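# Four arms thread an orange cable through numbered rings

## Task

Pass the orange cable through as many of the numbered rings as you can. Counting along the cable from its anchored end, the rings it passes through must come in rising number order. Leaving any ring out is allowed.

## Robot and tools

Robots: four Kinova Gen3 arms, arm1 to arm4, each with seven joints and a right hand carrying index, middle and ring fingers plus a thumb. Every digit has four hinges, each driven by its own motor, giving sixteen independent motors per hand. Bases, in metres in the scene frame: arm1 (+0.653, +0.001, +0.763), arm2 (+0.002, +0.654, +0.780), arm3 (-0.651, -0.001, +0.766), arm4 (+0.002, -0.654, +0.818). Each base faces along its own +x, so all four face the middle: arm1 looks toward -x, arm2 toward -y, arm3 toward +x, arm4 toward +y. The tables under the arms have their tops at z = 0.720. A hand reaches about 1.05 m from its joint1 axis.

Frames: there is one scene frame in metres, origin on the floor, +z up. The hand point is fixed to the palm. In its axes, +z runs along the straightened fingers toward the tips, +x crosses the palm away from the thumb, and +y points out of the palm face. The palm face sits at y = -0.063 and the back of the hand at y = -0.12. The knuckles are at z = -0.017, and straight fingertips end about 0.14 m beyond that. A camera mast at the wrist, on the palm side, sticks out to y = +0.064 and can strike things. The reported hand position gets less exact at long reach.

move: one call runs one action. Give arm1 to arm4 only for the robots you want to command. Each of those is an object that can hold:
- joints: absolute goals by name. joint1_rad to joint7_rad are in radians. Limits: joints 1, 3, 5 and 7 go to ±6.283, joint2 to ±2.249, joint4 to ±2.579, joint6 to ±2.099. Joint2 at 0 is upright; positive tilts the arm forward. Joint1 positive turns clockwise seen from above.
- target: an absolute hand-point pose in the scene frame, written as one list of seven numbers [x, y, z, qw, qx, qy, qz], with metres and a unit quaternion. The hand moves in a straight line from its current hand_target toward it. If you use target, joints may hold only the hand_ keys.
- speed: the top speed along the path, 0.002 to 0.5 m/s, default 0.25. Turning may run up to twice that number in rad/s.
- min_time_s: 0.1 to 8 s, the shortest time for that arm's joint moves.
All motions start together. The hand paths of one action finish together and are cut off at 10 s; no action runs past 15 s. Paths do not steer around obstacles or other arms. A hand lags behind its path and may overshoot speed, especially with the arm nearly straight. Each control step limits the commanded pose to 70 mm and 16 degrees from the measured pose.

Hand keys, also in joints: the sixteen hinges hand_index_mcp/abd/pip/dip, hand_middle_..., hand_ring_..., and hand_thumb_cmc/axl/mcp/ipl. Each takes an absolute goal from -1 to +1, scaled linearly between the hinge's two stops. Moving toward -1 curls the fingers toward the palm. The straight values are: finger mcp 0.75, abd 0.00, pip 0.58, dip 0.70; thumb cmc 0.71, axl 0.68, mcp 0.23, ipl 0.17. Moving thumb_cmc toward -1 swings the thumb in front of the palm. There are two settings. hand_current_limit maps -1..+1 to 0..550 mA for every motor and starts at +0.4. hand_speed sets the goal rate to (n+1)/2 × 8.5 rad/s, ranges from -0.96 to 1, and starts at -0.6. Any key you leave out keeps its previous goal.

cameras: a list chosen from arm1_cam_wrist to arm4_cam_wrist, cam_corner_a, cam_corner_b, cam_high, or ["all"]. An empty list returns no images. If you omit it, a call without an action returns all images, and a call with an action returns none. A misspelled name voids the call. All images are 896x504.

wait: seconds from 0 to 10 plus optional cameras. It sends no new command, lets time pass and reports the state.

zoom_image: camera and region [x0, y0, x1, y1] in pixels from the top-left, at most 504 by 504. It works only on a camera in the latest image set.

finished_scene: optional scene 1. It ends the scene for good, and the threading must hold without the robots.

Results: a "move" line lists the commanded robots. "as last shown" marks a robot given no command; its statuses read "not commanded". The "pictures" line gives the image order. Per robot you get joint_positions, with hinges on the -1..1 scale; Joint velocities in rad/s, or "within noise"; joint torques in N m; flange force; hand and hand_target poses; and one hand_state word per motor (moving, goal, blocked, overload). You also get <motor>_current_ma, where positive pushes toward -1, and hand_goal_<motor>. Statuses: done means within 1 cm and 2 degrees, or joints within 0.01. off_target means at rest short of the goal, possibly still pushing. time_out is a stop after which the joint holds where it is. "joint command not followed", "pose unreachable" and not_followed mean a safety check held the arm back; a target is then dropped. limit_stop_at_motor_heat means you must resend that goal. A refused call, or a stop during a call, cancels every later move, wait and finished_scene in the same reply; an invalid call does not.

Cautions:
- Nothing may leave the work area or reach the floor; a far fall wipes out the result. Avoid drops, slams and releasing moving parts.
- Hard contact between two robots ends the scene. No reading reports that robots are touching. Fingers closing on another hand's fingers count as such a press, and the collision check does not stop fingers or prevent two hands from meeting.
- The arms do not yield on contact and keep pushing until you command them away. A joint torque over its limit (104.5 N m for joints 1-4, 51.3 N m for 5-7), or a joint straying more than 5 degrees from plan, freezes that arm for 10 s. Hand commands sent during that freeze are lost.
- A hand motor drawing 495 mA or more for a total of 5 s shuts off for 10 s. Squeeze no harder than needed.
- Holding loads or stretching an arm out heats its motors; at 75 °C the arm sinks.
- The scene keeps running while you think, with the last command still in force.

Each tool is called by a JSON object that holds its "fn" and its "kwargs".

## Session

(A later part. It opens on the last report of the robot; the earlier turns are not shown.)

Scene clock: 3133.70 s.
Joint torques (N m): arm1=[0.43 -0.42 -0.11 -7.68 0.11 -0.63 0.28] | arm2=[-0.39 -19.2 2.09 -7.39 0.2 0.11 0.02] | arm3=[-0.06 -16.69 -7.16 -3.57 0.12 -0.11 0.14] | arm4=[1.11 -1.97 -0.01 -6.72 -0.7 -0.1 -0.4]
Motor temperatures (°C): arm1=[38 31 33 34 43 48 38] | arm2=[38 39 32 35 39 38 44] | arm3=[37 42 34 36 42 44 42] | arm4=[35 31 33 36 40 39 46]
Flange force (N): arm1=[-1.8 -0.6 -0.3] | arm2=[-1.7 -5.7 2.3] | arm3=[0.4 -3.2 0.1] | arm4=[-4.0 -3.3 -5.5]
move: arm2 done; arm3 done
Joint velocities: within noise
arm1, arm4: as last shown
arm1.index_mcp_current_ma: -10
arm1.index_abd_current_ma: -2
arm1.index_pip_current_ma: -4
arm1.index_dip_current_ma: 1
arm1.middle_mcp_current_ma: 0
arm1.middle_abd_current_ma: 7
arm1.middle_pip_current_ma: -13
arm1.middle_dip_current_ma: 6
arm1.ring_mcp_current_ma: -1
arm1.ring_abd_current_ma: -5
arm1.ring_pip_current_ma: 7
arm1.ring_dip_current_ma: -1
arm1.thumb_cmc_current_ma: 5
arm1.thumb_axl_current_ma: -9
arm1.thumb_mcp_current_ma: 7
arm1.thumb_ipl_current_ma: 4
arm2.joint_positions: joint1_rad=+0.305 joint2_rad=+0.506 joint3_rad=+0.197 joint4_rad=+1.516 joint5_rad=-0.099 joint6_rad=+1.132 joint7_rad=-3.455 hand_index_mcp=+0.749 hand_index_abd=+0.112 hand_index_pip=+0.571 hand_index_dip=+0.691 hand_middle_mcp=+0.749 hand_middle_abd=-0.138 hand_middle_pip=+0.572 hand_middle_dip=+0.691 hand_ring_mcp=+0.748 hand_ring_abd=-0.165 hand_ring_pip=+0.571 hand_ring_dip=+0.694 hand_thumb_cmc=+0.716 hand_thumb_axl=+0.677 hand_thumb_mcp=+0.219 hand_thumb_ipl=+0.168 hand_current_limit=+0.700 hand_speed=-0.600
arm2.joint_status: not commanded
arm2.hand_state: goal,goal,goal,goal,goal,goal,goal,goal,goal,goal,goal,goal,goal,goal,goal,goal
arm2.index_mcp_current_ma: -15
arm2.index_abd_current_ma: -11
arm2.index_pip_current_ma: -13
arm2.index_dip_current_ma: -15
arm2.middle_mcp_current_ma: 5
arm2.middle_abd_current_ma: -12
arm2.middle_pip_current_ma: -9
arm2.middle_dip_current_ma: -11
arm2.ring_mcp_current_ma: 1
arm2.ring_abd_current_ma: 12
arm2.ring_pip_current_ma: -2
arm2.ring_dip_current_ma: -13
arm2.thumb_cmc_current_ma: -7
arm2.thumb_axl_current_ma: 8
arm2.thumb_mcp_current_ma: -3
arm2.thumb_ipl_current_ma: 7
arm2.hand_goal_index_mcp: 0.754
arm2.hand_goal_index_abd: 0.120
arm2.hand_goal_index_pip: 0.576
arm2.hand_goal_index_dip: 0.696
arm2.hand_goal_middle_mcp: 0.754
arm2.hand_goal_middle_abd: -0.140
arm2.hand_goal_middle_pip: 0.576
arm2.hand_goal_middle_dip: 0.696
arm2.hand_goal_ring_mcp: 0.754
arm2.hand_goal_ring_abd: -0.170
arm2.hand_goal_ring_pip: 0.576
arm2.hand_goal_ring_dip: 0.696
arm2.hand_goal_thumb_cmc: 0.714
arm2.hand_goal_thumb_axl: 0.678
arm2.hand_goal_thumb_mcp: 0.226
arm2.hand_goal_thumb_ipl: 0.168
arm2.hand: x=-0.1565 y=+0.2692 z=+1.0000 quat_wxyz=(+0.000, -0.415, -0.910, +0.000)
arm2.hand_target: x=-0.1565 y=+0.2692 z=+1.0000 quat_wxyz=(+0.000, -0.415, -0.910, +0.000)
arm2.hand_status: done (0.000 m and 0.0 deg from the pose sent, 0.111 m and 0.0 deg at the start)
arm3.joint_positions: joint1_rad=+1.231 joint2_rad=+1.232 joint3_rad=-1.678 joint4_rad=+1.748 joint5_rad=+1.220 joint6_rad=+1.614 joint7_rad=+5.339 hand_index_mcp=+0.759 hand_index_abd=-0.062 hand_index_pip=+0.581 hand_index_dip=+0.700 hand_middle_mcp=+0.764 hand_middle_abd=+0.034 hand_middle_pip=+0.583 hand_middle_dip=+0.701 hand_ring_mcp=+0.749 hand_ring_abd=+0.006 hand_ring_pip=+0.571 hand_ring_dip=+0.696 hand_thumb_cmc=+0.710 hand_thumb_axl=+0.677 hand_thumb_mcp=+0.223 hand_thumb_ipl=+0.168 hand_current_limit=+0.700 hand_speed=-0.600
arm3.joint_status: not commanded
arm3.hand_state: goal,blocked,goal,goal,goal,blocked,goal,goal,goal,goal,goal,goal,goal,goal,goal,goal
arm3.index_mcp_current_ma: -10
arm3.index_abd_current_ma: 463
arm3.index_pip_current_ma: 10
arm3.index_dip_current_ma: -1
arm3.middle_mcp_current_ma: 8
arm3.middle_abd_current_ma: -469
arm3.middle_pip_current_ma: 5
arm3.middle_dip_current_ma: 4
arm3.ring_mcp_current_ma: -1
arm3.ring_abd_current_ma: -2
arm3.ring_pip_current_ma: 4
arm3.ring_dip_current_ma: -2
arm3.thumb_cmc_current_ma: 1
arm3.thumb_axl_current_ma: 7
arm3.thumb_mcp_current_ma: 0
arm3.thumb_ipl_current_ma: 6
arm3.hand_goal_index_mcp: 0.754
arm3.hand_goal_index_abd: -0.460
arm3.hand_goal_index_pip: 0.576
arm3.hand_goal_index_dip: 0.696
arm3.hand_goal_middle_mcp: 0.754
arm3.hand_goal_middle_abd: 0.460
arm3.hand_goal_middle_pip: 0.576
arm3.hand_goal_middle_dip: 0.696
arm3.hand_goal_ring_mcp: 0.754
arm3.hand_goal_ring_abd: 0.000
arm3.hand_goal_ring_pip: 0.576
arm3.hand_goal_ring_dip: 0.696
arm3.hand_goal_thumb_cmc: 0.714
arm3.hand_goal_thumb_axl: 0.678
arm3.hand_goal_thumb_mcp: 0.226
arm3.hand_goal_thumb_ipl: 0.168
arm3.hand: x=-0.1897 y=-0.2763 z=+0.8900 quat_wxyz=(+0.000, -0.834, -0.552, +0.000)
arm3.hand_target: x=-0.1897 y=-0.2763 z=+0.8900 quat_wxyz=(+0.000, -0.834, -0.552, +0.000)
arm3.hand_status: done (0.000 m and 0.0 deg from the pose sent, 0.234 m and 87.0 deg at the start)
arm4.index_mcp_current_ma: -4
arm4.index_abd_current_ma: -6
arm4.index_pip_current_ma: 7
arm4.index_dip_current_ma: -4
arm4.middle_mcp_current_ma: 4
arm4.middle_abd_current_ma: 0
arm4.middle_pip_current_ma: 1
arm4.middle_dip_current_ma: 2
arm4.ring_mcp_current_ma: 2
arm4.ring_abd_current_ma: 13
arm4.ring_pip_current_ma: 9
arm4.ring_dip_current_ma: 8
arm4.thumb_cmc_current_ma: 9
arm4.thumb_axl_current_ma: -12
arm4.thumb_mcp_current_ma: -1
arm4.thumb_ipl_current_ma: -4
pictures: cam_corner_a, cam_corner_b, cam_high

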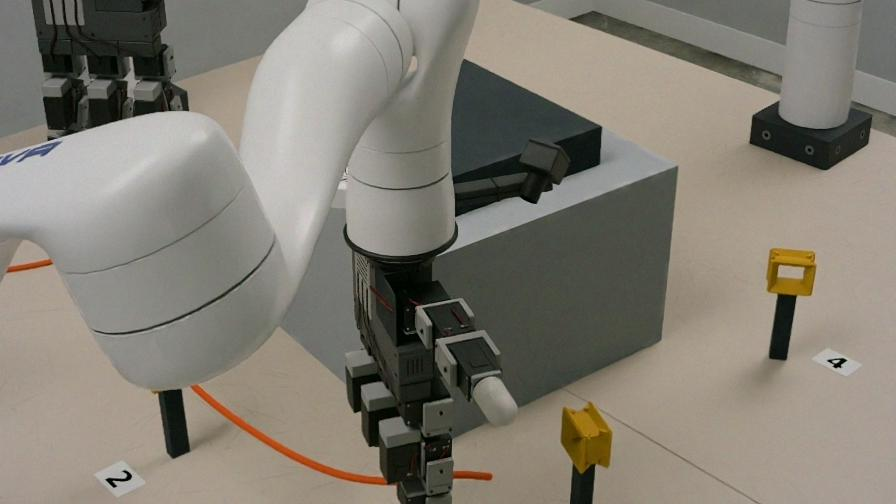

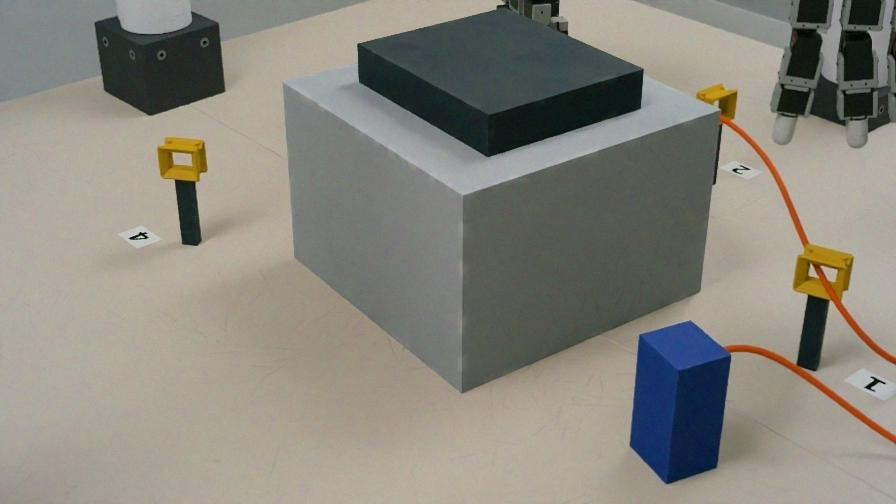

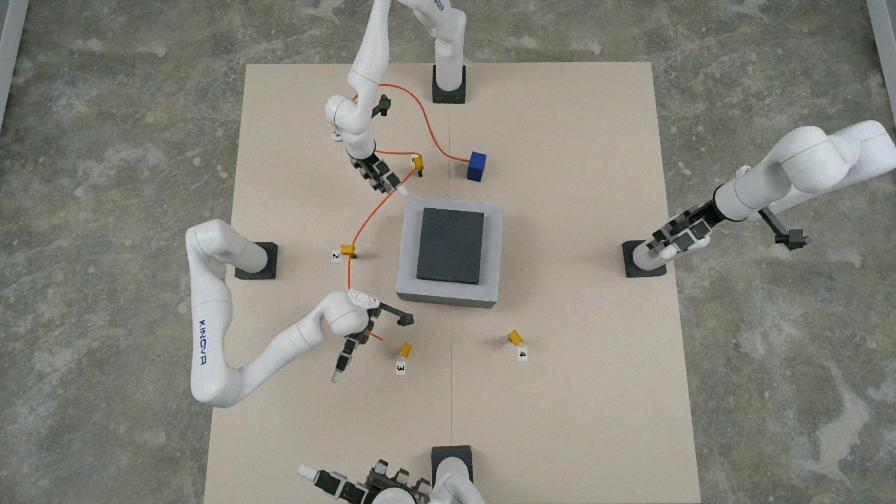

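{"fn": "zoom_image", "kwargs": {"camera": "cam_high", "region": [310, 270, 440, 400]}}

{"fn": "zoom_image", "kwargs": {"camera": "cam_corner_a", "region": [340, 354, 640, 504]}}

{"fn": "zoom_image", "kwargs": {"camera": "cam_high", "region": [320, 70, 490, 240]}}

{"fn": "zoom_image", "kwargs": {"camera": "cam_corner_b", "region": [680, 200, 896, 416]}}

Scaled by 3.877 from the camera's image (finer frame: 1280x720).

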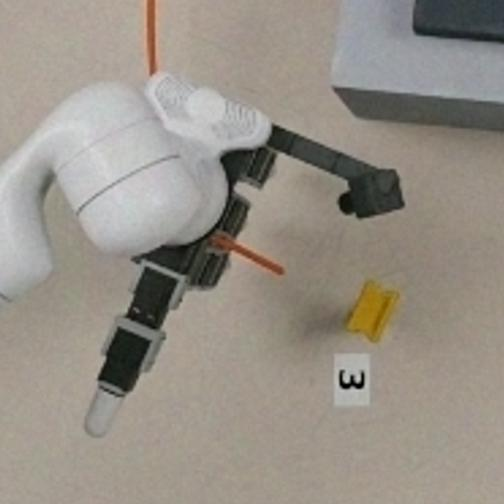

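Scaled by 1.680 from the camera's image (finer frame: 1280x720).

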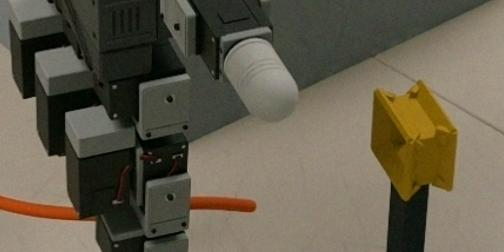

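Scaled by 2.965 from the camera's image (finer frame: 1280x720).

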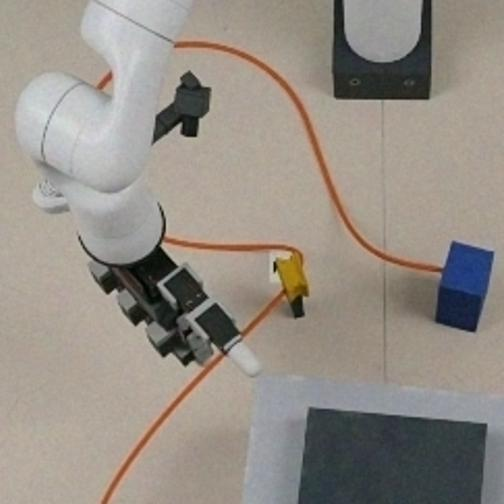

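Scaled by 2.333 from the camera's image (finer frame: 1280x720).

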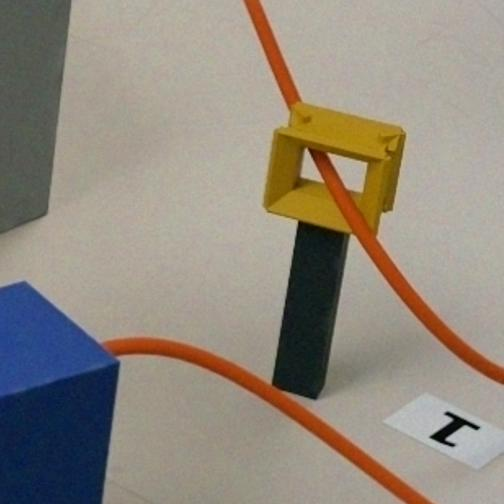

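{"fn": "move", "kwargs": {"arm3": {"target": [-0.0911, -0.3191, 0.908, 0, -0.8339, -0.5518, 0], "speed": 0.1}, "arm2": {"target": [-0.220, 0.1976, 0.965, 0, -0.284, -0.9588, 0], "speed": 0.15}, "cameras": ["cam_high","cam_corner_a","cam_corner_b"]}}

{"fn": "zoom_image", "kwargs": {"camera": "cam_high", "region": [310, 270, 440, 400]}}

{"fn": "zoom_image", "kwargs": {"camera": "cam_corner_a", "region": [440, 354, 740, 504]}}

{"fn": "zoom_image", "kwargs": {"camera": "cam_corner_b", "region": [680, 60, 896, 276]}}

Scene clock: 3223.67 s.
Joint torques (N m): arm1=[0.41 -0.41 -0.11 -7.7 0.13 -0.64 0.23] | arm2=[-0.48 -23.99 1.99 -7.73 0.26 0.15 0.07] | arm3=[-0.07 -20.98 -7.53 -3.51 0.55 -0.58 0.13] | arm4=[1.14 -1.98 -0.01 -6.69 -0.69 -0.11 -0.37]
Motor temperatures (°C): arm1=[38 31 33 34 43 48 38] | arm2=[38 41 32 35 39 38 44] | arm3=[37 42 34 36 42 44 42] | arm4=[35 31 33 36 40 39 46]
Flange force (N): arm1=[-1.7 -0.7 -0.2] | arm2=[0.0 -7.0 1.9] | arm3=[0.6 -4.9 1.1] | arm4=[-4.1 -3.2 -5.7]
move: arm2 done; arm3 done
Joint velocities: within noise
arm1.joint_positions: joint1_rad=-0.211 joint2_rad=-0.447 joint3_rad=-0.107 joint4_rad=+1.431 joint5_rad=-0.069 joint6_rad=+1.964 joint7_rad=+1.761 hand_index_mcp=+0.753 hand_index_abd=+0.000 hand_index_pip=+0.577 hand_index_dip=+0.696 hand_middle_mcp=+0.753 hand_middle_abd=+0.000 hand_middle_pip=+0.577 hand_middle_dip=+0.696 hand_ring_mcp=+0.753 hand_ring_abd=+0.000 hand_ring_pip=+0.577 hand_ring_dip=+0.696 hand_thumb_cmc=+0.714 hand_thumb_axl=+0.677 hand_thumb_mcp=+0.222 hand_thumb_ipl=+0.168 hand_current_limit=+0.400 hand_speed=-0.600
arm1.joint_status: not commanded
arm1.hand_state: goal,goal,goal,goal,goal,goal,goal,goal,goal,goal,overload,goal,goal,goal,goal,goal
arm1.index_mcp_current_ma: -5
arm1.index_abd_current_ma: -6
arm1.index_pip_current_ma: -10
arm1.index_dip_current_ma: -3
arm1.middle_mcp_current_ma: 0
arm1.middle_abd_current_ma: 9
arm1.middle_pip_current_ma: -8
arm1.middle_dip_current_ma: 7
arm1.ring_mcp_current_ma: -7
arm1.ring_abd_current_ma: -2
arm1.ring_pip_current_ma: 9
arm1.ring_dip_current_ma: 0
arm1.thumb_cmc_current_ma: 2
arm1.thumb_axl_current_ma: -7
arm1.thumb_mcp_current_ma: 11
arm1.thumb_ipl_current_ma: 2
arm1.hand_goal_index_mcp: 0.754
arm1.hand_goal_index_abd: 0.000
arm1.hand_goal_index_pip: 0.576
arm1.hand_goal_index_dip: 0.696
arm1.hand_goal_middle_mcp: 0.754
arm1.hand_goal_middle_abd: 0.000
arm1.hand_goal_middle_pip: 0.576
arm1.hand_goal_middle_dip: 0.696
arm1.hand_goal_ring_mcp: 0.754
arm1.hand_goal_ring_abd: 0.000
arm1.hand_goal_ring_pip: 0.576
arm1.hand_goal_ring_dip: 0.696
arm1.hand_goal_thumb_cmc: 0.714
arm1.hand_goal_thumb_axl: 0.678
arm1.hand_goal_thumb_mcp: 0.226
arm1.hand_goal_thumb_ipl: 0.168
arm1.hand: x=+0.5493 y=-0.1310 z=+1.3069 quat_wxyz=(+0.021, +0.954, +0.285, -0.090)
arm1.hand_target: x=+0.5493 y=-0.1310 z=+1.3069 quat_wxyz=(+0.021, +0.954, +0.285, -0.090)
arm1.hand_status: not commanded
arm2.joint_positions: joint1_rad=+0.380 joint2_rad=+0.775 joint3_rad=+0.125 joint4_rad=+1.133 joint5_rad=-0.086 joint6_rad=+1.242 joint7_rad=-3.198 hand_index_mcp=+0.749 hand_index_abd=+0.112 hand_index_pip=+0.571 hand_index_dip=+0.691 hand_middle_mcp=+0.749 hand_middle_abd=-0.138 hand_middle_pip=+0.572 hand_middle_dip=+0.691 hand_ring_mcp=+0.748 hand_ring_abd=-0.165 hand_ring_pip=+0.571 hand_ring_dip=+0.694 hand_thumb_cmc=+0.716 hand_thumb_axl=+0.677 hand_thumb_mcp=+0.219 hand_thumb_ipl=+0.168 hand_current_limit=+0.700 hand_speed=-0.600
arm2.joint_status: not commanded
arm2.hand_state: goal,goal,goal,goal,goal,goal,goal,goal,goal,goal,goal,goal,goal,goal,goal,goal
arm2.index_mcp_current_ma: -12
arm2.index_abd_current_ma: -12
arm2.index_pip_current_ma: -5
arm2.index_dip_current_ma: -8
arm2.middle_mcp_current_ma: 1
arm2.middle_abd_current_ma: -9
arm2.middle_pip_current_ma: -3
arm2.middle_dip_current_ma: -8
arm2.ring_mcp_current_ma: 0
arm2.ring_abd_current_ma: 10
arm2.ring_pip_current_ma: 4
arm2.ring_dip_current_ma: -6
arm2.thumb_cmc_current_ma: -11
arm2.thumb_axl_current_ma: 5
arm2.thumb_mcp_current_ma: -2
arm2.thumb_ipl_current_ma: 3
arm2.hand_goal_index_mcp: 0.754
arm2.hand_goal_index_abd: 0.120
arm2.hand_goal_index_pip: 0.576
arm2.hand_goal_index_dip: 0.696
arm2.hand_goal_middle_mcp: 0.754
arm2.hand_goal_middle_abd: -0.140
arm2.hand_goal_middle_pip: 0.576
arm2.hand_goal_middle_dip: 0.696
arm2.hand_goal_ring_mcp: 0.754
arm2.hand_goal_ring_abd: -0.170
arm2.hand_goal_ring_pip: 0.576
arm2.hand_goal_ring_dip: 0.696
arm2.hand_goal_thumb_cmc: 0.714
arm2.hand_goal_thumb_axl: 0.678
arm2.hand_goal_thumb_mcp: 0.226
arm2.hand_goal_thumb_ipl: 0.168
arm2.hand: x=-0.2200 y=+0.1976 z=+0.9650 quat_wxyz=(+0.000, -0.284, -0.959, +0.000)
arm2.hand_target: x=-0.2200 y=+0.1976 z=+0.9650 quat_wxyz=(+0.000, -0.284, -0.959, +0.000)
arm2.hand_status: done (0.000 m and 0.0 deg from the pose sent, 0.102 m and 16.0 deg at the start)
arm3.joint_positions: joint1_rad=+1.044 joint2_rad=+1.250 joint3_rad=-1.616 joint4_rad=+1.317 joint5_rad=+1.272 joint6_rad=+1.694 joint7_rad=+5.583 hand_index_mcp=+0.765 hand_index_abd=-0.062 hand_index_pip=+0.581 hand_index_dip=+0.700 hand_middle_mcp=+0.769 hand_middle_abd=+0.034 hand_middle_pip=+0.584 hand_middle_dip=+0.701 hand_ring_mcp=+0.749 hand_ring_abd=+0.006 hand_ring_pip=+0.571 hand_ring_dip=+0.696 hand_thumb_cmc=+0.710 hand_thumb_axl=+0.677 hand_thumb_mcp=+0.223 hand_thumb_ipl=+0.168 hand_current_limit=+0.700 hand_speed=-0.600
arm3.joint_status: not commanded
arm3.hand_state: goal,blocked,goal,goal,goal,blocked,goal,goal,goal,goal,goal,goal,goal,goal,goal,goal
arm3.index_mcp_current_ma: -2
arm3.index_abd_current_ma: 460
arm3.index_pip_current_ma: 7
arm3.index_dip_current_ma: -8
arm3.middle_mcp_current_ma: 20
arm3.middle_abd_current_ma: -458
arm3.middle_pip_current_ma: -2
arm3.middle_dip_current_ma: 3
arm3.ring_mcp_current_ma: -9
arm3.ring_abd_current_ma: -1
arm3.ring_pip_current_ma: 1
arm3.ring_dip_current_ma: 4
arm3.thumb_cmc_current_ma: -10
arm3.thumb_axl_current_ma: 9
arm3.thumb_mcp_current_ma: 2
arm3.thumb_ipl_current_ma: 2
arm3.hand_goal_index_mcp: 0.754
arm3.hand_goal_index_abd: -0.460
arm3.hand_goal_index_pip: 0.576
arm3.hand_goal_index_dip: 0.696
arm3.hand_goal_middle_mcp: 0.754
arm3.hand_goal_middle_abd: 0.460
arm3.hand_goal_middle_pip: 0.576
arm3.hand_goal_middle_dip: 0.696
arm3.hand_goal_ring_mcp: 0.754
arm3.hand_goal_ring_abd: 0.000
arm3.hand_goal_ring_pip: 0.576
arm3.hand_goal_ring_dip: 0.696
arm3.hand_goal_thumb_cmc: 0.714
arm3.hand_goal_thumb_axl: 0.678
arm3.hand_goal_thumb_mcp: 0.226
arm3.hand_goal_thumb_ipl: 0.168
arm3.hand: x=-0.0911 y=-0.3191 z=+0.9080 quat_wxyz=(+0.000, -0.834, -0.552, +0.000)
arm3.hand_target: x=-0.0911 y=-0.3191 z=+0.9080 quat_wxyz=(+0.000, -0.834, -0.552, +0.000)
arm3.hand_status: done (0.000 m and 0.0 deg from the pose sent, 0.109 m and 0.0 deg at the start)
arm4.joint_positions: joint1_rad=-0.862 joint2_rad=-0.381 joint3_rad=-0.038 joint4_rad=+1.500 joint5_rad=-0.069 joint6_rad=+1.986 joint7_rad=+1.768 hand_index_mcp=+0.753 hand_index_abd=+0.000 hand_index_pip=+0.577 hand_index_dip=+0.696 hand_middle_mcp=+0.753 hand_middle_abd=+0.000 hand_middle_pip=+0.577 hand_middle_dip=+0.696 hand_ring_mcp=+0.753 hand_ring_abd=+0.000 hand_ring_pip=+0.577 hand_ring_dip=+0.696 hand_thumb_cmc=+0.714 hand_thumb_axl=+0.677 hand_thumb_mcp=+0.221 hand_thumb_ipl=+0.168 hand_current_limit=+0.400 hand_speed=-0.600
arm4.joint_status: not commanded
arm4.hand_state: goal,goal,goal,goal,goal,goal,goal,goal,goal,goal,goal,goal,goal,goal,goal,goal
arm4.index_mcp_current_ma: -8
arm4.index_abd_current_ma: -9
arm4.index_pip_current_ma: 10
arm4.index_dip_current_ma: 2
arm4.middle_mcp_current_ma: 5
arm4.middle_abd_current_ma: 5
arm4.middle_pip_current_ma: 9
arm4.middle_dip_current_ma: 7
arm4.ring_mcp_current_ma: 4
arm4.ring_abd_current_ma: 5
arm4.ring_pip_current_ma: 10
arm4.ring_dip_current_ma: 9
arm4.thumb_cmc_current_ma: 10
arm4.thumb_axl_current_ma: -2
arm4.thumb_mcp_current_ma: 0
arm4.thumb_ipl_current_ma: 4
arm4.hand_goal_index_mcp: 0.754
arm4.hand_goal_index_abd: 0.000
arm4.hand_goal_index_pip: 0.576
arm4.hand_goal_index_dip: 0.696
arm4.hand_goal_middle_mcp: 0.754
arm4.hand_goal_middle_abd: 0.000
arm4.hand_goal_middle_pip: 0.576
arm4.hand_goal_middle_dip: 0.696
arm4.hand_goal_ring_mcp: 0.754
arm4.hand_goal_ring_abd: 0.000
arm4.hand_goal_ring_pip: 0.576
arm4.hand_goal_ring_dip: 0.696
arm4.hand_goal_thumb_cmc: 0.714
arm4.hand_goal_thumb_axl: 0.678
arm4.hand_goal_thumb_mcp: 0.226
arm4.hand_goal_thumb_ipl: 0.168
arm4.hand: x=-0.1602 y=-0.6403 z=+1.3350 quat_wxyz=(-0.013, -0.978, +0.206, +0.028)
arm4.hand_target: x=-0.1602 y=-0.6403 z=+1.3350 quat_wxyz=(-0.013, -0.978, +0.206, +0.028)
arm4.hand_status: not commanded
pictures: cam_corner_a, cam_corner_b, cam_high

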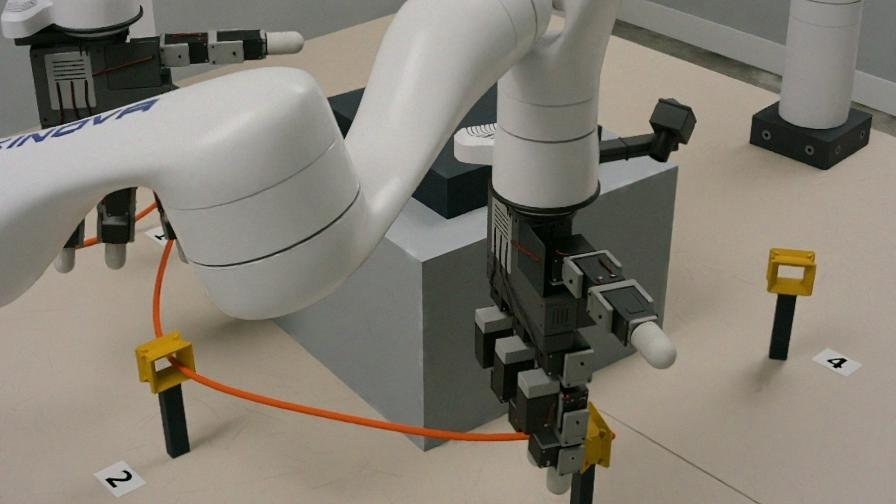

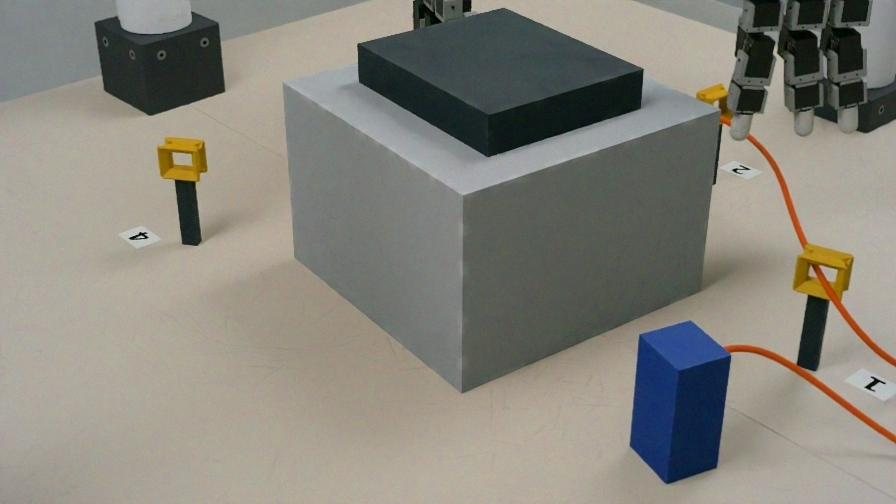

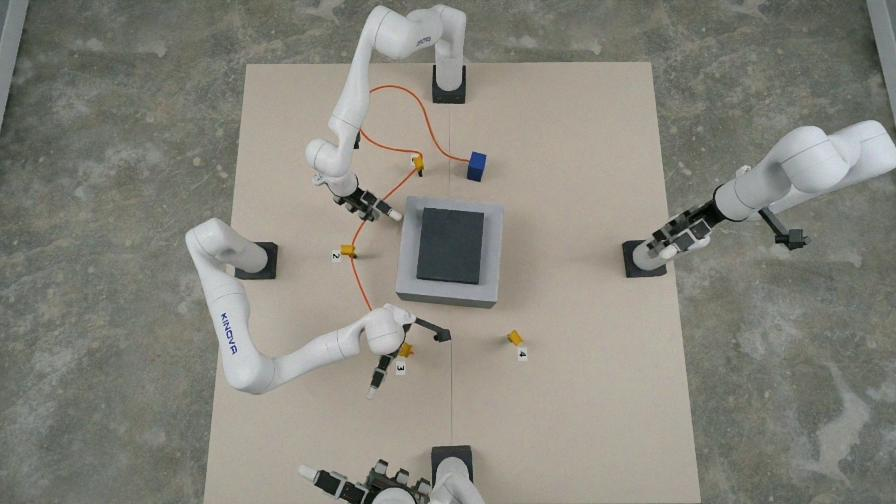

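Scaled by 3.877 from the camera's image (finer frame: 1280x720).

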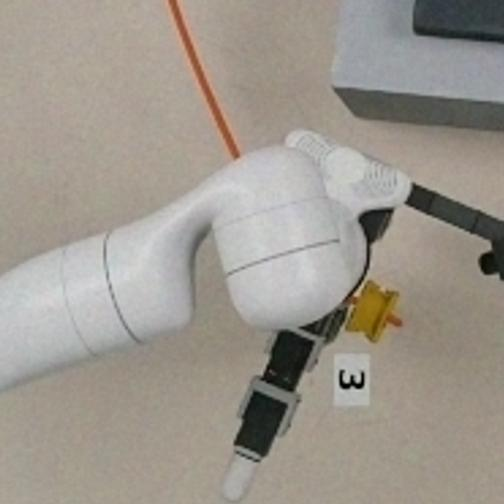

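Scaled by 1.680 from the camera's image (finer frame: 1280x720).

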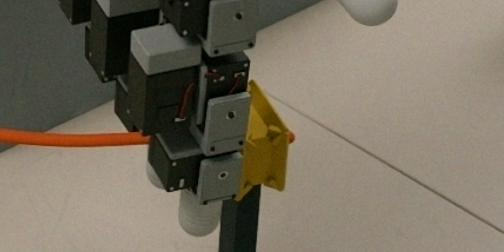

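Scaled by 2.333 from the camera's image (finer frame: 1280x720).

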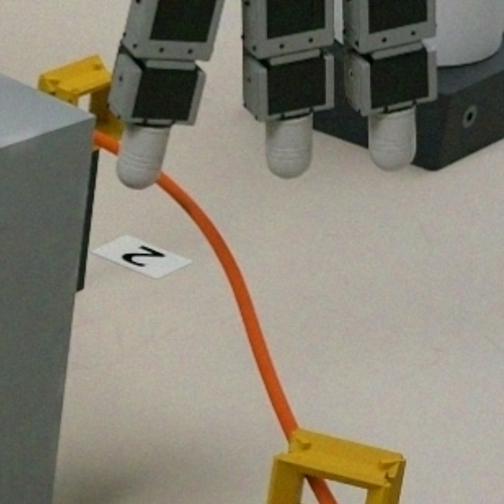

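{"fn": "zoom_image", "kwargs": {"camera": "cam_high", "region": [330, 150, 430, 250]}}

{"fn": "zoom_image", "kwargs": {"camera": "cam_corner_a", "region": [40, 180, 240, 380]}}

Scaled by 5.040 from the camera's image (finer frame: 1280x720).

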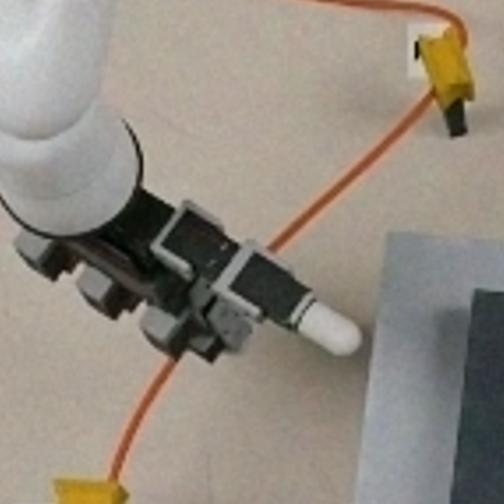

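Scaled by 2.520 from the camera's image (finer frame: 1280x720).

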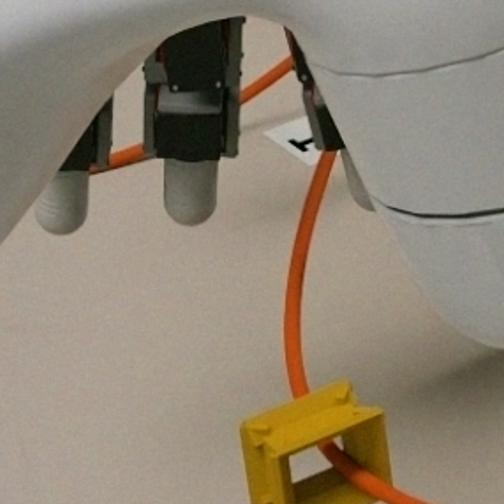

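{"fn": "move", "kwargs": {"arm2": {"target": [-0.2205, 0.1965, 0.895, 0, -0.3010, -0.9536, 0], "speed": 0.15}}}

{"fn": "move", "kwargs": {"arm2": {"joints": {"hand_index_abd": -0.46, "hand_middle_abd": 0.46, "hand_ring_abd": 0.0}}, "cameras": ["cam_high","cam_corner_a","cam_corner_b"]}}

{"fn": "zoom_image", "kwargs": {"camera": "cam_corner_b", "region": [680, 60, 896, 276]}}

{"fn": "zoom_image", "kwargs": {"camera": "cam_high", "region": [330, 150, 430, 250]}}

Scene clock: 3244.30 s.
Joint torques (N m): arm1=[0.41 -0.43 -0.14 -7.68 0.12 -0.62 0.26] | arm2=[-0.47 -24.37 2.11 -7.2 0.2 0.08 0.06] | arm3=[-0.03 -20.92 -7.54 -3.47 0.51 -0.53 0.14] | arm4=[1.15 -1.97 0.05 -6.7 -0.69 -0.11 -0.39]
Motor temperatures (°C): arm1=[38 31 33 34 43 48 38] | arm2=[38 41 32 35 39 38 44] | arm3=[37 42 34 36 42 44 42] | arm4=[35 31 33 36 40 39 46]
Flange force (N): arm1=[-1.8 -0.8 -0.3] | arm2=[-0.1 -6.1 2.8] | arm3=[0.7 -4.7 1.1] | arm4=[-4.1 -3.1 -5.6]
move: arm2 done
Joint velocities: within noise
arm1, arm3, arm4: as last shown
arm1.index_mcp_current_ma: -10
arm1.index_abd_current_ma: -2
arm1.index_pip_current_ma: -6
arm1.index_dip_current_ma: -4
arm1.middle_mcp_current_ma: 1
arm1.middle_abd_current_ma: 6
arm1.middle_pip_current_ma: -9
arm1.ring_mcp_current_ma: -2
arm1.ring_pip_current_ma: 8
arm1.ring_dip_current_ma: -2
arm1.thumb_cmc_current_ma: 4
arm1.thumb_axl_current_ma: -9
arm1.thumb_mcp_current_ma: 10
arm1.thumb_ipl_current_ma: 1
arm2.joint_positions: joint1_rad=+0.383 joint2_rad=+0.848 joint3_rad=+0.123 joint4_rad=+1.228 joint5_rad=-0.098 joint6_rad=+1.076 joint7_rad=-3.219 hand_index_mcp=+0.749 hand_index_abd=+0.112 hand_index_pip=+0.571 hand_index_dip=+0.691 hand_middle_mcp=+0.749 hand_middle_abd=-0.138 hand_middle_pip=+0.572 hand_middle_dip=+0.691 hand_ring_mcp=+0.748 hand_ring_abd=-0.165 hand_ring_pip=+0.571 hand_ring_dip=+0.694 hand_thumb_cmc=+0.715 hand_thumb_axl=+0.677 hand_thumb_mcp=+0.219 hand_thumb_ipl=+0.168 hand_current_limit=+0.700 hand_speed=-0.600
arm2.joint_status: not commanded
arm2.hand_state: goal,goal,goal,goal,goal,goal,goal,goal,goal,goal,goal,goal,goal,goal,goal,goal
arm2.index_mcp_current_ma: -12
arm2.index_abd_current_ma: -13
arm2.index_pip_current_ma: -11
arm2.index_dip_current_ma: -9
arm2.middle_mcp_current_ma: 2
arm2.middle_abd_current_ma: -4
arm2.middle_pip_current_ma: -5
arm2.middle_dip_current_ma: -6
arm2.ring_mcp_current_ma: 6
arm2.ring_abd_current_ma: 13
arm2.ring_pip_current_ma: 0
arm2.ring_dip_current_ma: -8
arm2.thumb_cmc_current_ma: -12
arm2.thumb_axl_current_ma: 11
arm2.thumb_mcp_current_ma: -8
arm2.thumb_ipl_current_ma: 1
arm2.hand_goal_index_mcp: 0.754
arm2.hand_goal_index_abd: 0.120
arm2.hand_goal_index_pip: 0.576
arm2.hand_goal_index_dip: 0.696
arm2.hand_goal_middle_mcp: 0.754
arm2.hand_goal_middle_abd: -0.140
arm2.hand_goal_middle_pip: 0.576
arm2.hand_goal_middle_dip: 0.696
arm2.hand_goal_ring_mcp: 0.754
arm2.hand_goal_ring_abd: -0.170
arm2.hand_goal_ring_pip: 0.576
arm2.hand_goal_ring_dip: 0.696
arm2.hand_goal_thumb_cmc: 0.714
arm2.hand_goal_thumb_axl: 0.678
arm2.hand_goal_thumb_mcp: 0.226
arm2.hand_goal_thumb_ipl: 0.168
arm2.hand: x=-0.2205 y=+0.1965 z=+0.8950 quat_wxyz=(+0.000, -0.301, -0.954, +0.000)
arm2.hand_target: x=-0.2205 y=+0.1965 z=+0.8950 quat_wxyz=(+0.000, -0.301, -0.954, +0.000)
arm2.hand_status: done (0.000 m and 0.0 deg from the pose sent, 0.070 m and 2.0 deg at the start)
arm3.index_mcp_current_ma: -10
arm3.index_abd_current_ma: 454
arm3.index_pip_current_ma: 6
arm3.index_dip_current_ma: -5
arm3.middle_mcp_current_ma: 8
arm3.middle_abd_current_ma: -467
arm3.middle_pip_current_ma: 5
arm3.middle_dip_current_ma: -5
arm3.ring_mcp_current_ma: -6
arm3.ring_abd_current_ma: 5
arm3.ring_pip_current_ma: -4
arm3.ring_dip_current_ma: -5
arm3.thumb_cmc_current_ma: -3
arm3.thumb_axl_current_ma: 17
arm3.thumb_mcp_current_ma: 10
arm3.thumb_ipl_current_ma: 9
arm4.index_mcp_current_ma: 1
arm4.index_abd_current_ma: -3
arm4.index_pip_current_ma: 6
arm4.index_dip_current_ma: -5
arm4.middle_mcp_current_ma: 14
arm4.middle_abd_current_ma: 0
arm4.middle_pip_current_ma: 10
arm4.middle_dip_current_ma: 1
arm4.ring_abd_current_ma: 4
arm4.ring_pip_current_ma: 8
arm4.ring_dip_current_ma: 3
arm4.thumb_cmc_current_ma: 14
arm4.thumb_axl_current_ma: -5
arm4.thumb_mcp_current_ma: -5
arm4.thumb_ipl_current_ma: 1
pictures: none

Scene clock: 3245.10 s.
Joint torques (N m): arm1=[0.41 -0.39 -0.12 -7.71 0.12 -0.63 0.23] | arm2=[-0.4 -24.25 2.12 -7.1 0.24 0.13 0.06] | arm3=[-0.05 -21 -7.42 -3.35 0.41 -0.51 0.13] | arm4=[1.12 -1.95 0.03 -6.67 -0.69 -0.12 -0.41]
Motor temperatures (°C): arm1=[38 31 33 34 43 48 38] | arm2=[38 41 32 35 39 38 44] | arm3=[37 42 34 36 42 44 42] | arm4=[35 31 33 36 40 39 46]
Flange force (N): arm1=[-1.7 -0.7 -0.2] | arm2=[-0.2 -6.1 2.6] | arm3=[0.5 -4.1 1.1] | arm4=[-4.1 -3.2 -5.8]
move: arm2 off_target
Joint velocities: within noise
arm1, arm3, arm4: as last shown
arm1.index_mcp_current_ma: -2
arm1.index_abd_current_ma: -3
arm1.index_dip_current_ma: -1
arm1.middle_mcp_current_ma: 2
arm1.middle_abd_current_ma: 8
arm1.middle_pip_current_ma: -10
arm1.middle_dip_current_ma: 8
arm1.ring_abd_current_ma: -5
arm1.ring_pip_current_ma: 13
arm1.ring_dip_current_ma: -1
arm1.thumb_mcp_current_ma: 13
arm1.thumb_ipl_current_ma: 6
arm2.joint_positions: joint1_rad=+0.383 joint2_rad=+0.848 joint3_rad=+0.123 joint4_rad=+1.228 joint5_rad=-0.098 joint6_rad=+1.076 joint7_rad=-3.219 hand_index_mcp=+0.748 hand_index_abd=-0.058 hand_index_pip=+0.573 hand_index_dip=+0.691 hand_middle_mcp=+0.749 hand_middle_abd=+0.051 hand_middle_pip=+0.574 hand_middle_dip=+0.691 hand_ring_mcp=+0.748 hand_ring_abd=+0.006 hand_ring_pip=+0.571 hand_ring_dip=+0.694 hand_thumb_cmc=+0.715 hand_thumb_axl=+0.677 hand_thumb_mcp=+0.219 hand_thumb_ipl=+0.168 hand_current_limit=+0.700 hand_speed=-0.600
arm2.joint_status: hand_index_abd off_target (ended at -0.058, target -0.460); hand_middle_abd off_target (ended at +0.051, target +0.460); the others done
arm2.hand_state: goal,blocked,goal,goal,goal,blocked,goal,goal,goal,goal,goal,goal,goal,goal,goal,goal
arm2.index_mcp_current_ma: -13
arm2.index_abd_current_ma: 462
arm2.index_pip_current_ma: -11
arm2.index_dip_current_ma: -6
arm2.middle_mcp_current_ma: -2
arm2.middle_abd_current_ma: -481
arm2.middle_pip_current_ma: -4
arm2.middle_dip_current_ma: -9
arm2.ring_mcp_current_ma: 1
arm2.ring_abd_current_ma: 13
arm2.ring_pip_current_ma: -3
arm2.ring_dip_current_ma: -15
arm2.thumb_cmc_current_ma: -5
arm2.thumb_axl_current_ma: 6
arm2.thumb_mcp_current_ma: -8
arm2.thumb_ipl_current_ma: 8
arm2.hand_goal_index_mcp: 0.754
arm2.hand_goal_index_abd: -0.460
arm2.hand_goal_index_pip: 0.576
arm2.hand_goal_index_dip: 0.696
arm2.hand_goal_middle_mcp: 0.754
arm2.hand_goal_middle_abd: 0.460
arm2.hand_goal_middle_pip: 0.576
arm2.hand_goal_middle_dip: 0.696
arm2.hand_goal_ring_mcp: 0.754
arm2.hand_goal_ring_abd: 0.000
arm2.hand_goal_ring_pip: 0.576
arm2.hand_goal_ring_dip: 0.696
arm2.hand_goal_thumb_cmc: 0.714
arm2.hand_goal_thumb_axl: 0.678
arm2.hand_goal_thumb_mcp: 0.226
arm2.hand_goal_thumb_ipl: 0.168
arm2.hand: x=-0.2205 y=+0.1965 z=+0.8950 quat_wxyz=(+0.000, -0.301, -0.954, +0.000)
arm2.hand_target: x=-0.2205 y=+0.1965 z=+0.8950 quat_wxyz=(+0.000, -0.301, -0.954, +0.000)
arm2.hand_status: not commanded
arm3.index_mcp_current_ma: -1
arm3.index_abd_current_ma: 458
arm3.index_pip_current_ma: 3
arm3.index_dip_current_ma: -13
arm3.middle_mcp_current_ma: 14
arm3.middle_abd_current_ma: -459
arm3.middle_pip_current_ma: 2
arm3.middle_dip_current_ma: 0
arm3.ring_mcp_current_ma: -8
arm3.ring_abd_current_ma: -7
arm3.ring_pip_current_ma: -1
arm3.ring_dip_current_ma: -1
arm3.thumb_cmc_current_ma: 2
arm3.thumb_axl_current_ma: 8
arm3.thumb_mcp_current_ma: 1
arm3.thumb_ipl_current_ma: 7
arm4.index_mcp_current_ma: -2
arm4.index_abd_current_ma: -8
arm4.index_pip_current_ma: 7
arm4.index_dip_current_ma: -4
arm4.middle_mcp_current_ma: 13
arm4.middle_abd_current_ma: 4
arm4.middle_pip_current_ma: 1
arm4.middle_dip_current_ma: 0
arm4.ring_mcp_current_ma: -1
arm4.ring_abd_current_ma: 1
arm4.ring_pip_current_ma: 6
arm4.ring_dip_current_ma: 10
arm4.thumb_cmc_current_ma: 8
arm4.thumb_axl_current_ma: -3
arm4.thumb_mcp_current_ma: 2
arm4.thumb_ipl_current_ma: 4
pictures: cam_corner_a, cam_corner_b, cam_high

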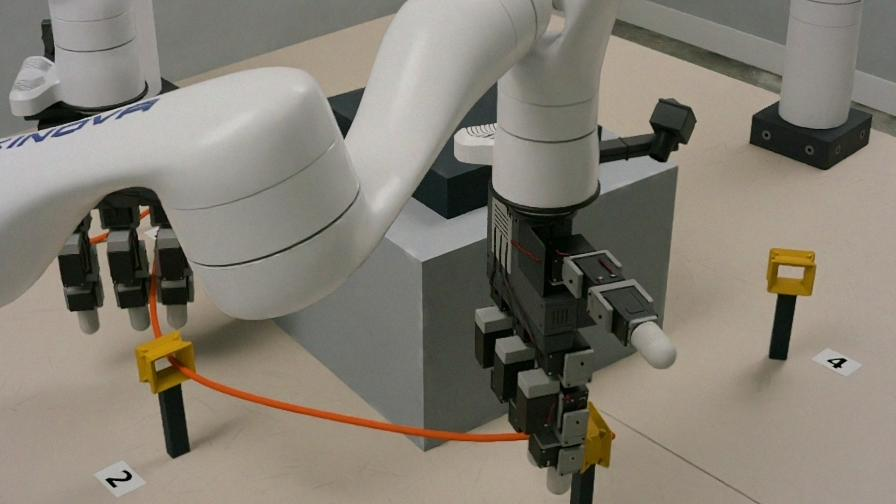

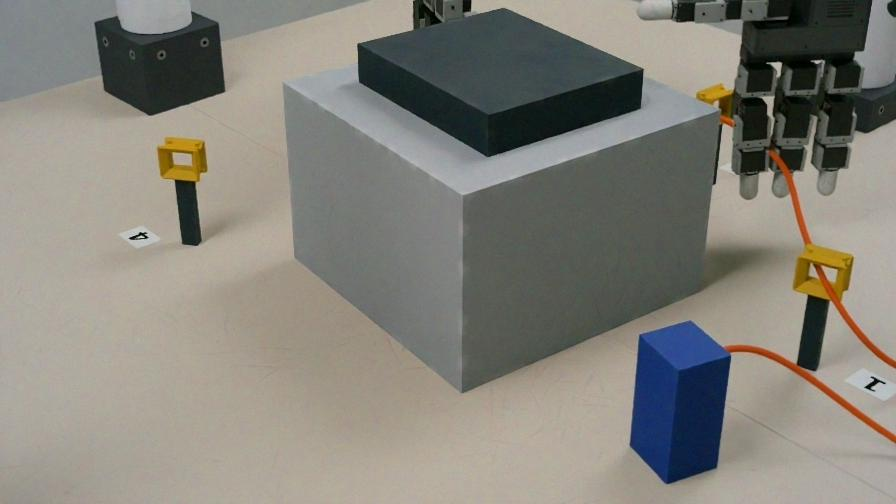

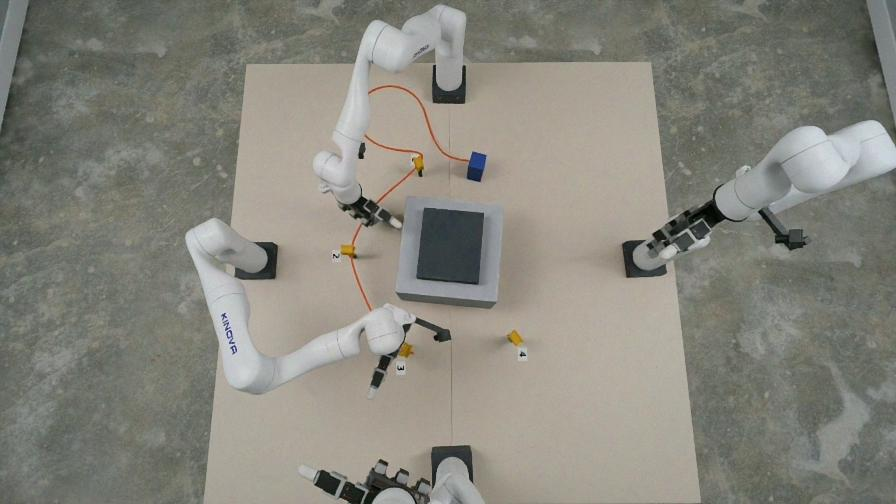

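Scaled by 2.333 from the camera's image (finer frame: 1280x720).

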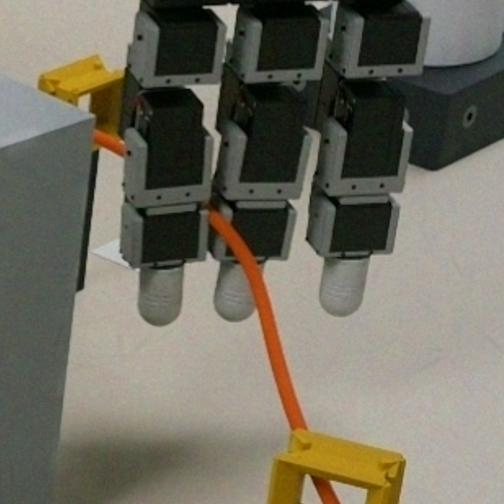

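Scaled by 5.040 from the camera's image (finer frame: 1280x720).

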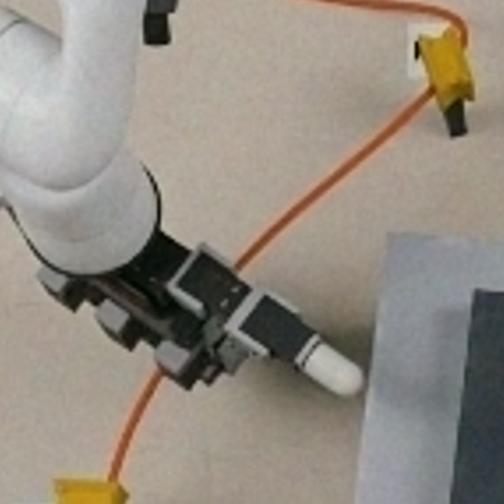

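{"fn": "move", "kwargs": {"arm3": {"joints": {"hand_index_abd": 0.14, "hand_middle_abd": -0.16, "hand_ring_abd": -0.2}}, "cameras": ["cam_high","cam_corner_a","cam_corner_b"]}}

{"fn": "zoom_image", "kwargs": {"camera": "cam_high", "region": [330, 240, 440, 370]}}

{"fn": "zoom_image", "kwargs": {"camera": "cam_corner_a", "region": [300, 354, 700, 504]}}

Scene clock: 3260.80 s.
Joint torques (N m): arm1=[0.36 -0.41 -0.13 -7.71 0.1 -0.64 0.26] | arm2=[-0.38 -24.33 2.2 -7.21 0.25 0.01 0.03] | arm3=[-0.37 -20.05 -7.22 -2.89 -0.14 -0.27 0.09] | arm4=[1.11 -1.98 0.04 -6.7 -0.72 -0.1 -0.39]
Motor temperatures (°C): arm1=[38 31 33 34 43 48 38] | arm2=[38 41 32 35 39 38 44] | arm3=[37 42 34 36 42 44 42] | arm4=[35 31 33 36 40 39 46]
Flange force (N): arm1=[-1.7 -0.7 -0.2] | arm2=[-0.2 -6.1 2.6] | arm3=[-0.2 -2.9 0.0] | arm4=[-4.1 -3.2 -5.6]
move: arm3 done
Joint velocities: within noise
arm1, arm2, arm4: as last shown
arm1.index_mcp_current_ma: -9
arm1.index_abd_current_ma: 0
arm1.index_pip_current_ma: -3
arm1.index_dip_current_ma: -3
arm1.middle_mcp_current_ma: 4
arm1.middle_abd_current_ma: 6
arm1.middle_pip_current_ma: -8
arm1.middle_dip_current_ma: 10
arm1.ring_pip_current_ma: 9
arm1.ring_dip_current_ma: 2
arm1.thumb_cmc_current_ma: 5
arm1.thumb_mcp_current_ma: 10
arm1.thumb_ipl_current_ma: 3
arm2.joint_positions: joint1_rad=+0.383 joint2_rad=+0.848 joint3_rad=+0.123 joint4_rad=+1.228 joint5_rad=-0.098 joint6_rad=+1.076 joint7_rad=-3.219 hand_index_mcp=+0.748 hand_index_abd=-0.058 hand_index_pip=+0.571 hand_index_dip=+0.700 hand_middle_mcp=+0.749 hand_middle_abd=+0.051 hand_middle_pip=+0.572 hand_middle_dip=+0.697 hand_ring_mcp=+0.748 hand_ring_abd=+0.006 hand_ring_pip=+0.571 hand_ring_dip=+0.694 hand_thumb_cmc=+0.715 hand_thumb_axl=+0.677 hand_thumb_mcp=+0.219 hand_thumb_ipl=+0.168 hand_current_limit=+0.700 hand_speed=-0.600
arm2.index_mcp_current_ma: -10
arm2.index_pip_current_ma: -6
arm2.index_dip_current_ma: -2
arm2.middle_mcp_current_ma: 1
arm2.middle_abd_current_ma: -478
arm2.middle_dip_current_ma: -10
arm2.ring_mcp_current_ma: 6
arm2.ring_abd_current_ma: 11
arm2.ring_pip_current_ma: 2
arm2.ring_dip_current_ma: -4
arm2.thumb_cmc_current_ma: -10
arm2.thumb_axl_current_ma: 10
arm2.thumb_mcp_current_ma: -5
arm3.joint_positions: joint1_rad=+1.044 joint2_rad=+1.250 joint3_rad=-1.616 joint4_rad=+1.317 joint5_rad=+1.272 joint6_rad=+1.694 joint7_rad=+5.583 hand_index_mcp=+0.748 hand_index_abd=+0.138 hand_index_pip=+0.571 hand_index_dip=+0.691 hand_middle_mcp=+0.754 hand_middle_abd=-0.157 hand_middle_pip=+0.570 hand_middle_dip=+0.692 hand_ring_mcp=+0.749 hand_ring_abd=-0.196 hand_ring_pip=+0.571 hand_ring_dip=+0.696 hand_thumb_cmc=+0.710 hand_thumb_axl=+0.677 hand_thumb_mcp=+0.223 hand_thumb_ipl=+0.168 hand_current_limit=+0.700 hand_speed=-0.600
arm3.joint_status: all done
arm3.hand_state: goal,goal,goal,goal,goal,goal,goal,goal,goal,goal,goal,goal,goal,goal,goal,goal
arm3.index_mcp_current_ma: -14
arm3.index_abd_current_ma: -13
arm3.index_pip_current_ma: 13
arm3.index_dip_current_ma: -19
arm3.middle_mcp_current_ma: 10
arm3.middle_abd_current_ma: 8
arm3.middle_pip_current_ma: 4
arm3.middle_dip_current_ma: -1
arm3.ring_mcp_current_ma: 10
arm3.ring_abd_current_ma: -4
arm3.ring_pip_current_ma: 3
arm3.ring_dip_current_ma: -6
arm3.thumb_cmc_current_ma: -9
arm3.thumb_axl_current_ma: 5
arm3.thumb_mcp_current_ma: 1
arm3.thumb_ipl_current_ma: 6
arm3.hand_goal_index_mcp: 0.754
arm3.hand_goal_index_abd: 0.140
arm3.hand_goal_index_pip: 0.576
arm3.hand_goal_index_dip: 0.696
arm3.hand_goal_middle_mcp: 0.754
arm3.hand_goal_middle_abd: -0.160
arm3.hand_goal_middle_pip: 0.576
arm3.hand_goal_middle_dip: 0.696
arm3.hand_goal_ring_mcp: 0.754
arm3.hand_goal_ring_abd: -0.200
arm3.hand_goal_ring_pip: 0.576
arm3.hand_goal_ring_dip: 0.696
arm3.hand_goal_thumb_cmc: 0.714
arm3.hand_goal_thumb_axl: 0.678
arm3.hand_goal_thumb_mcp: 0.226
arm3.hand_goal_thumb_ipl: 0.168
arm3.hand: x=-0.0911 y=-0.3191 z=+0.9080 quat_wxyz=(+0.000, -0.834, -0.552, +0.000)
arm3.hand_target: x=-0.0911 y=-0.3191 z=+0.9080 quat_wxyz=(+0.000, -0.834, -0.552, +0.000)
arm3.hand_status: not commanded
arm4.index_mcp_current_ma: -9
arm4.index_pip_current_ma: -5
arm4.middle_mcp_current_ma: 4
arm4.middle_abd_current_ma: 12
arm4.middle_pip_current_ma: 8
arm4.ring_mcp_current_ma: 3
arm4.ring_abd_current_ma: 3
arm4.ring_pip_current_ma: 10
arm4.ring_dip_current_ma: 7
arm4.thumb_axl_current_ma: -7
arm4.thumb_mcp_current_ma: -6
arm4.thumb_ipl_current_ma: 10
pictures: cam_corner_a, cam_corner_b, cam_high

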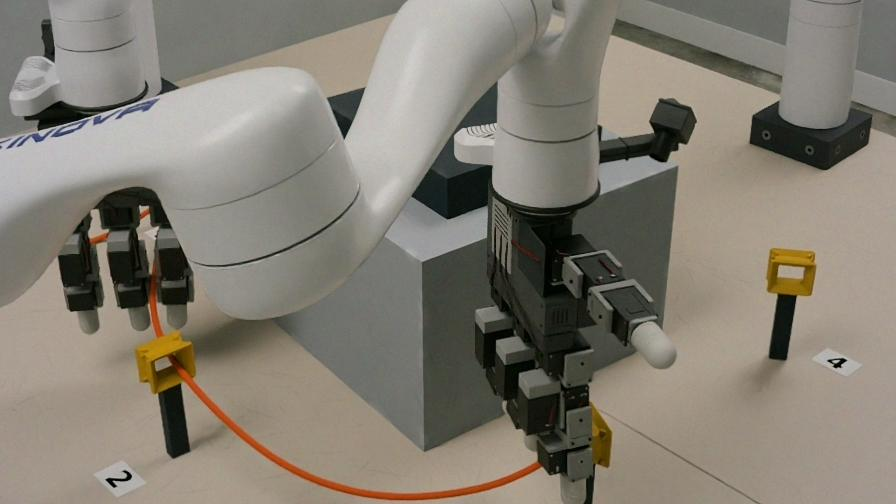

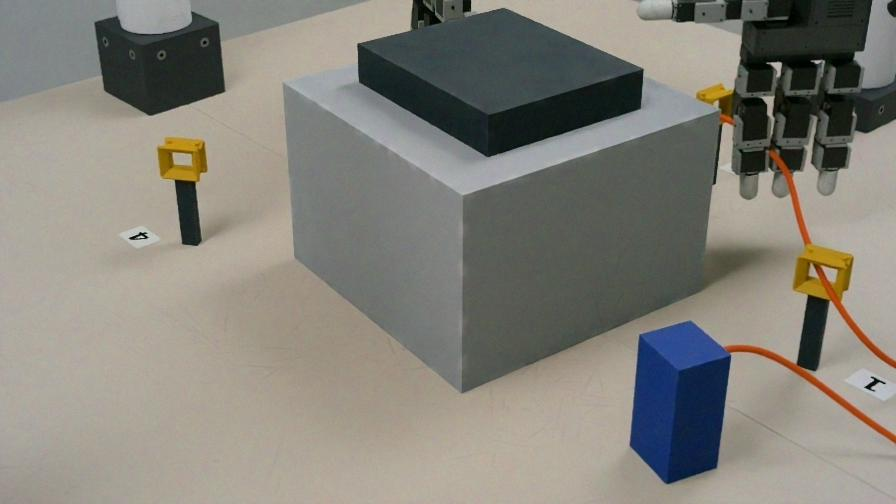

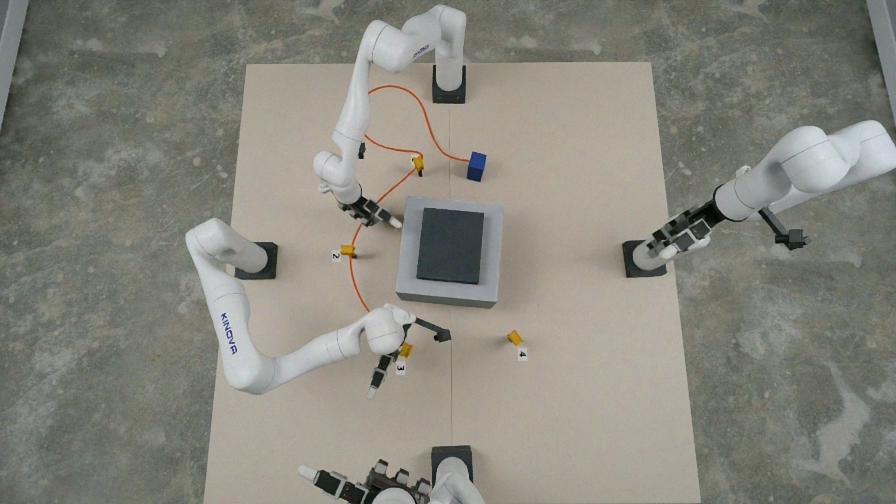

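Scaled by 3.877 from the camera's image (finer frame: 1280x720).

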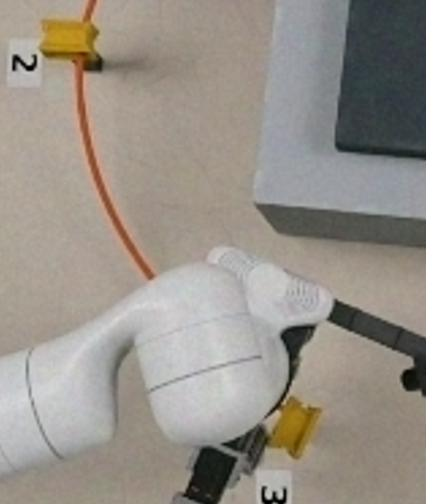

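Scaled by 1.260 from the camera's image (finer frame: 1280x720).

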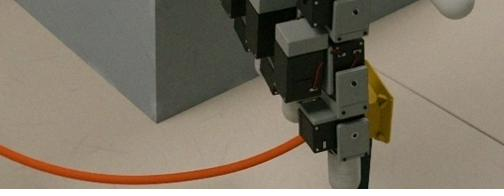

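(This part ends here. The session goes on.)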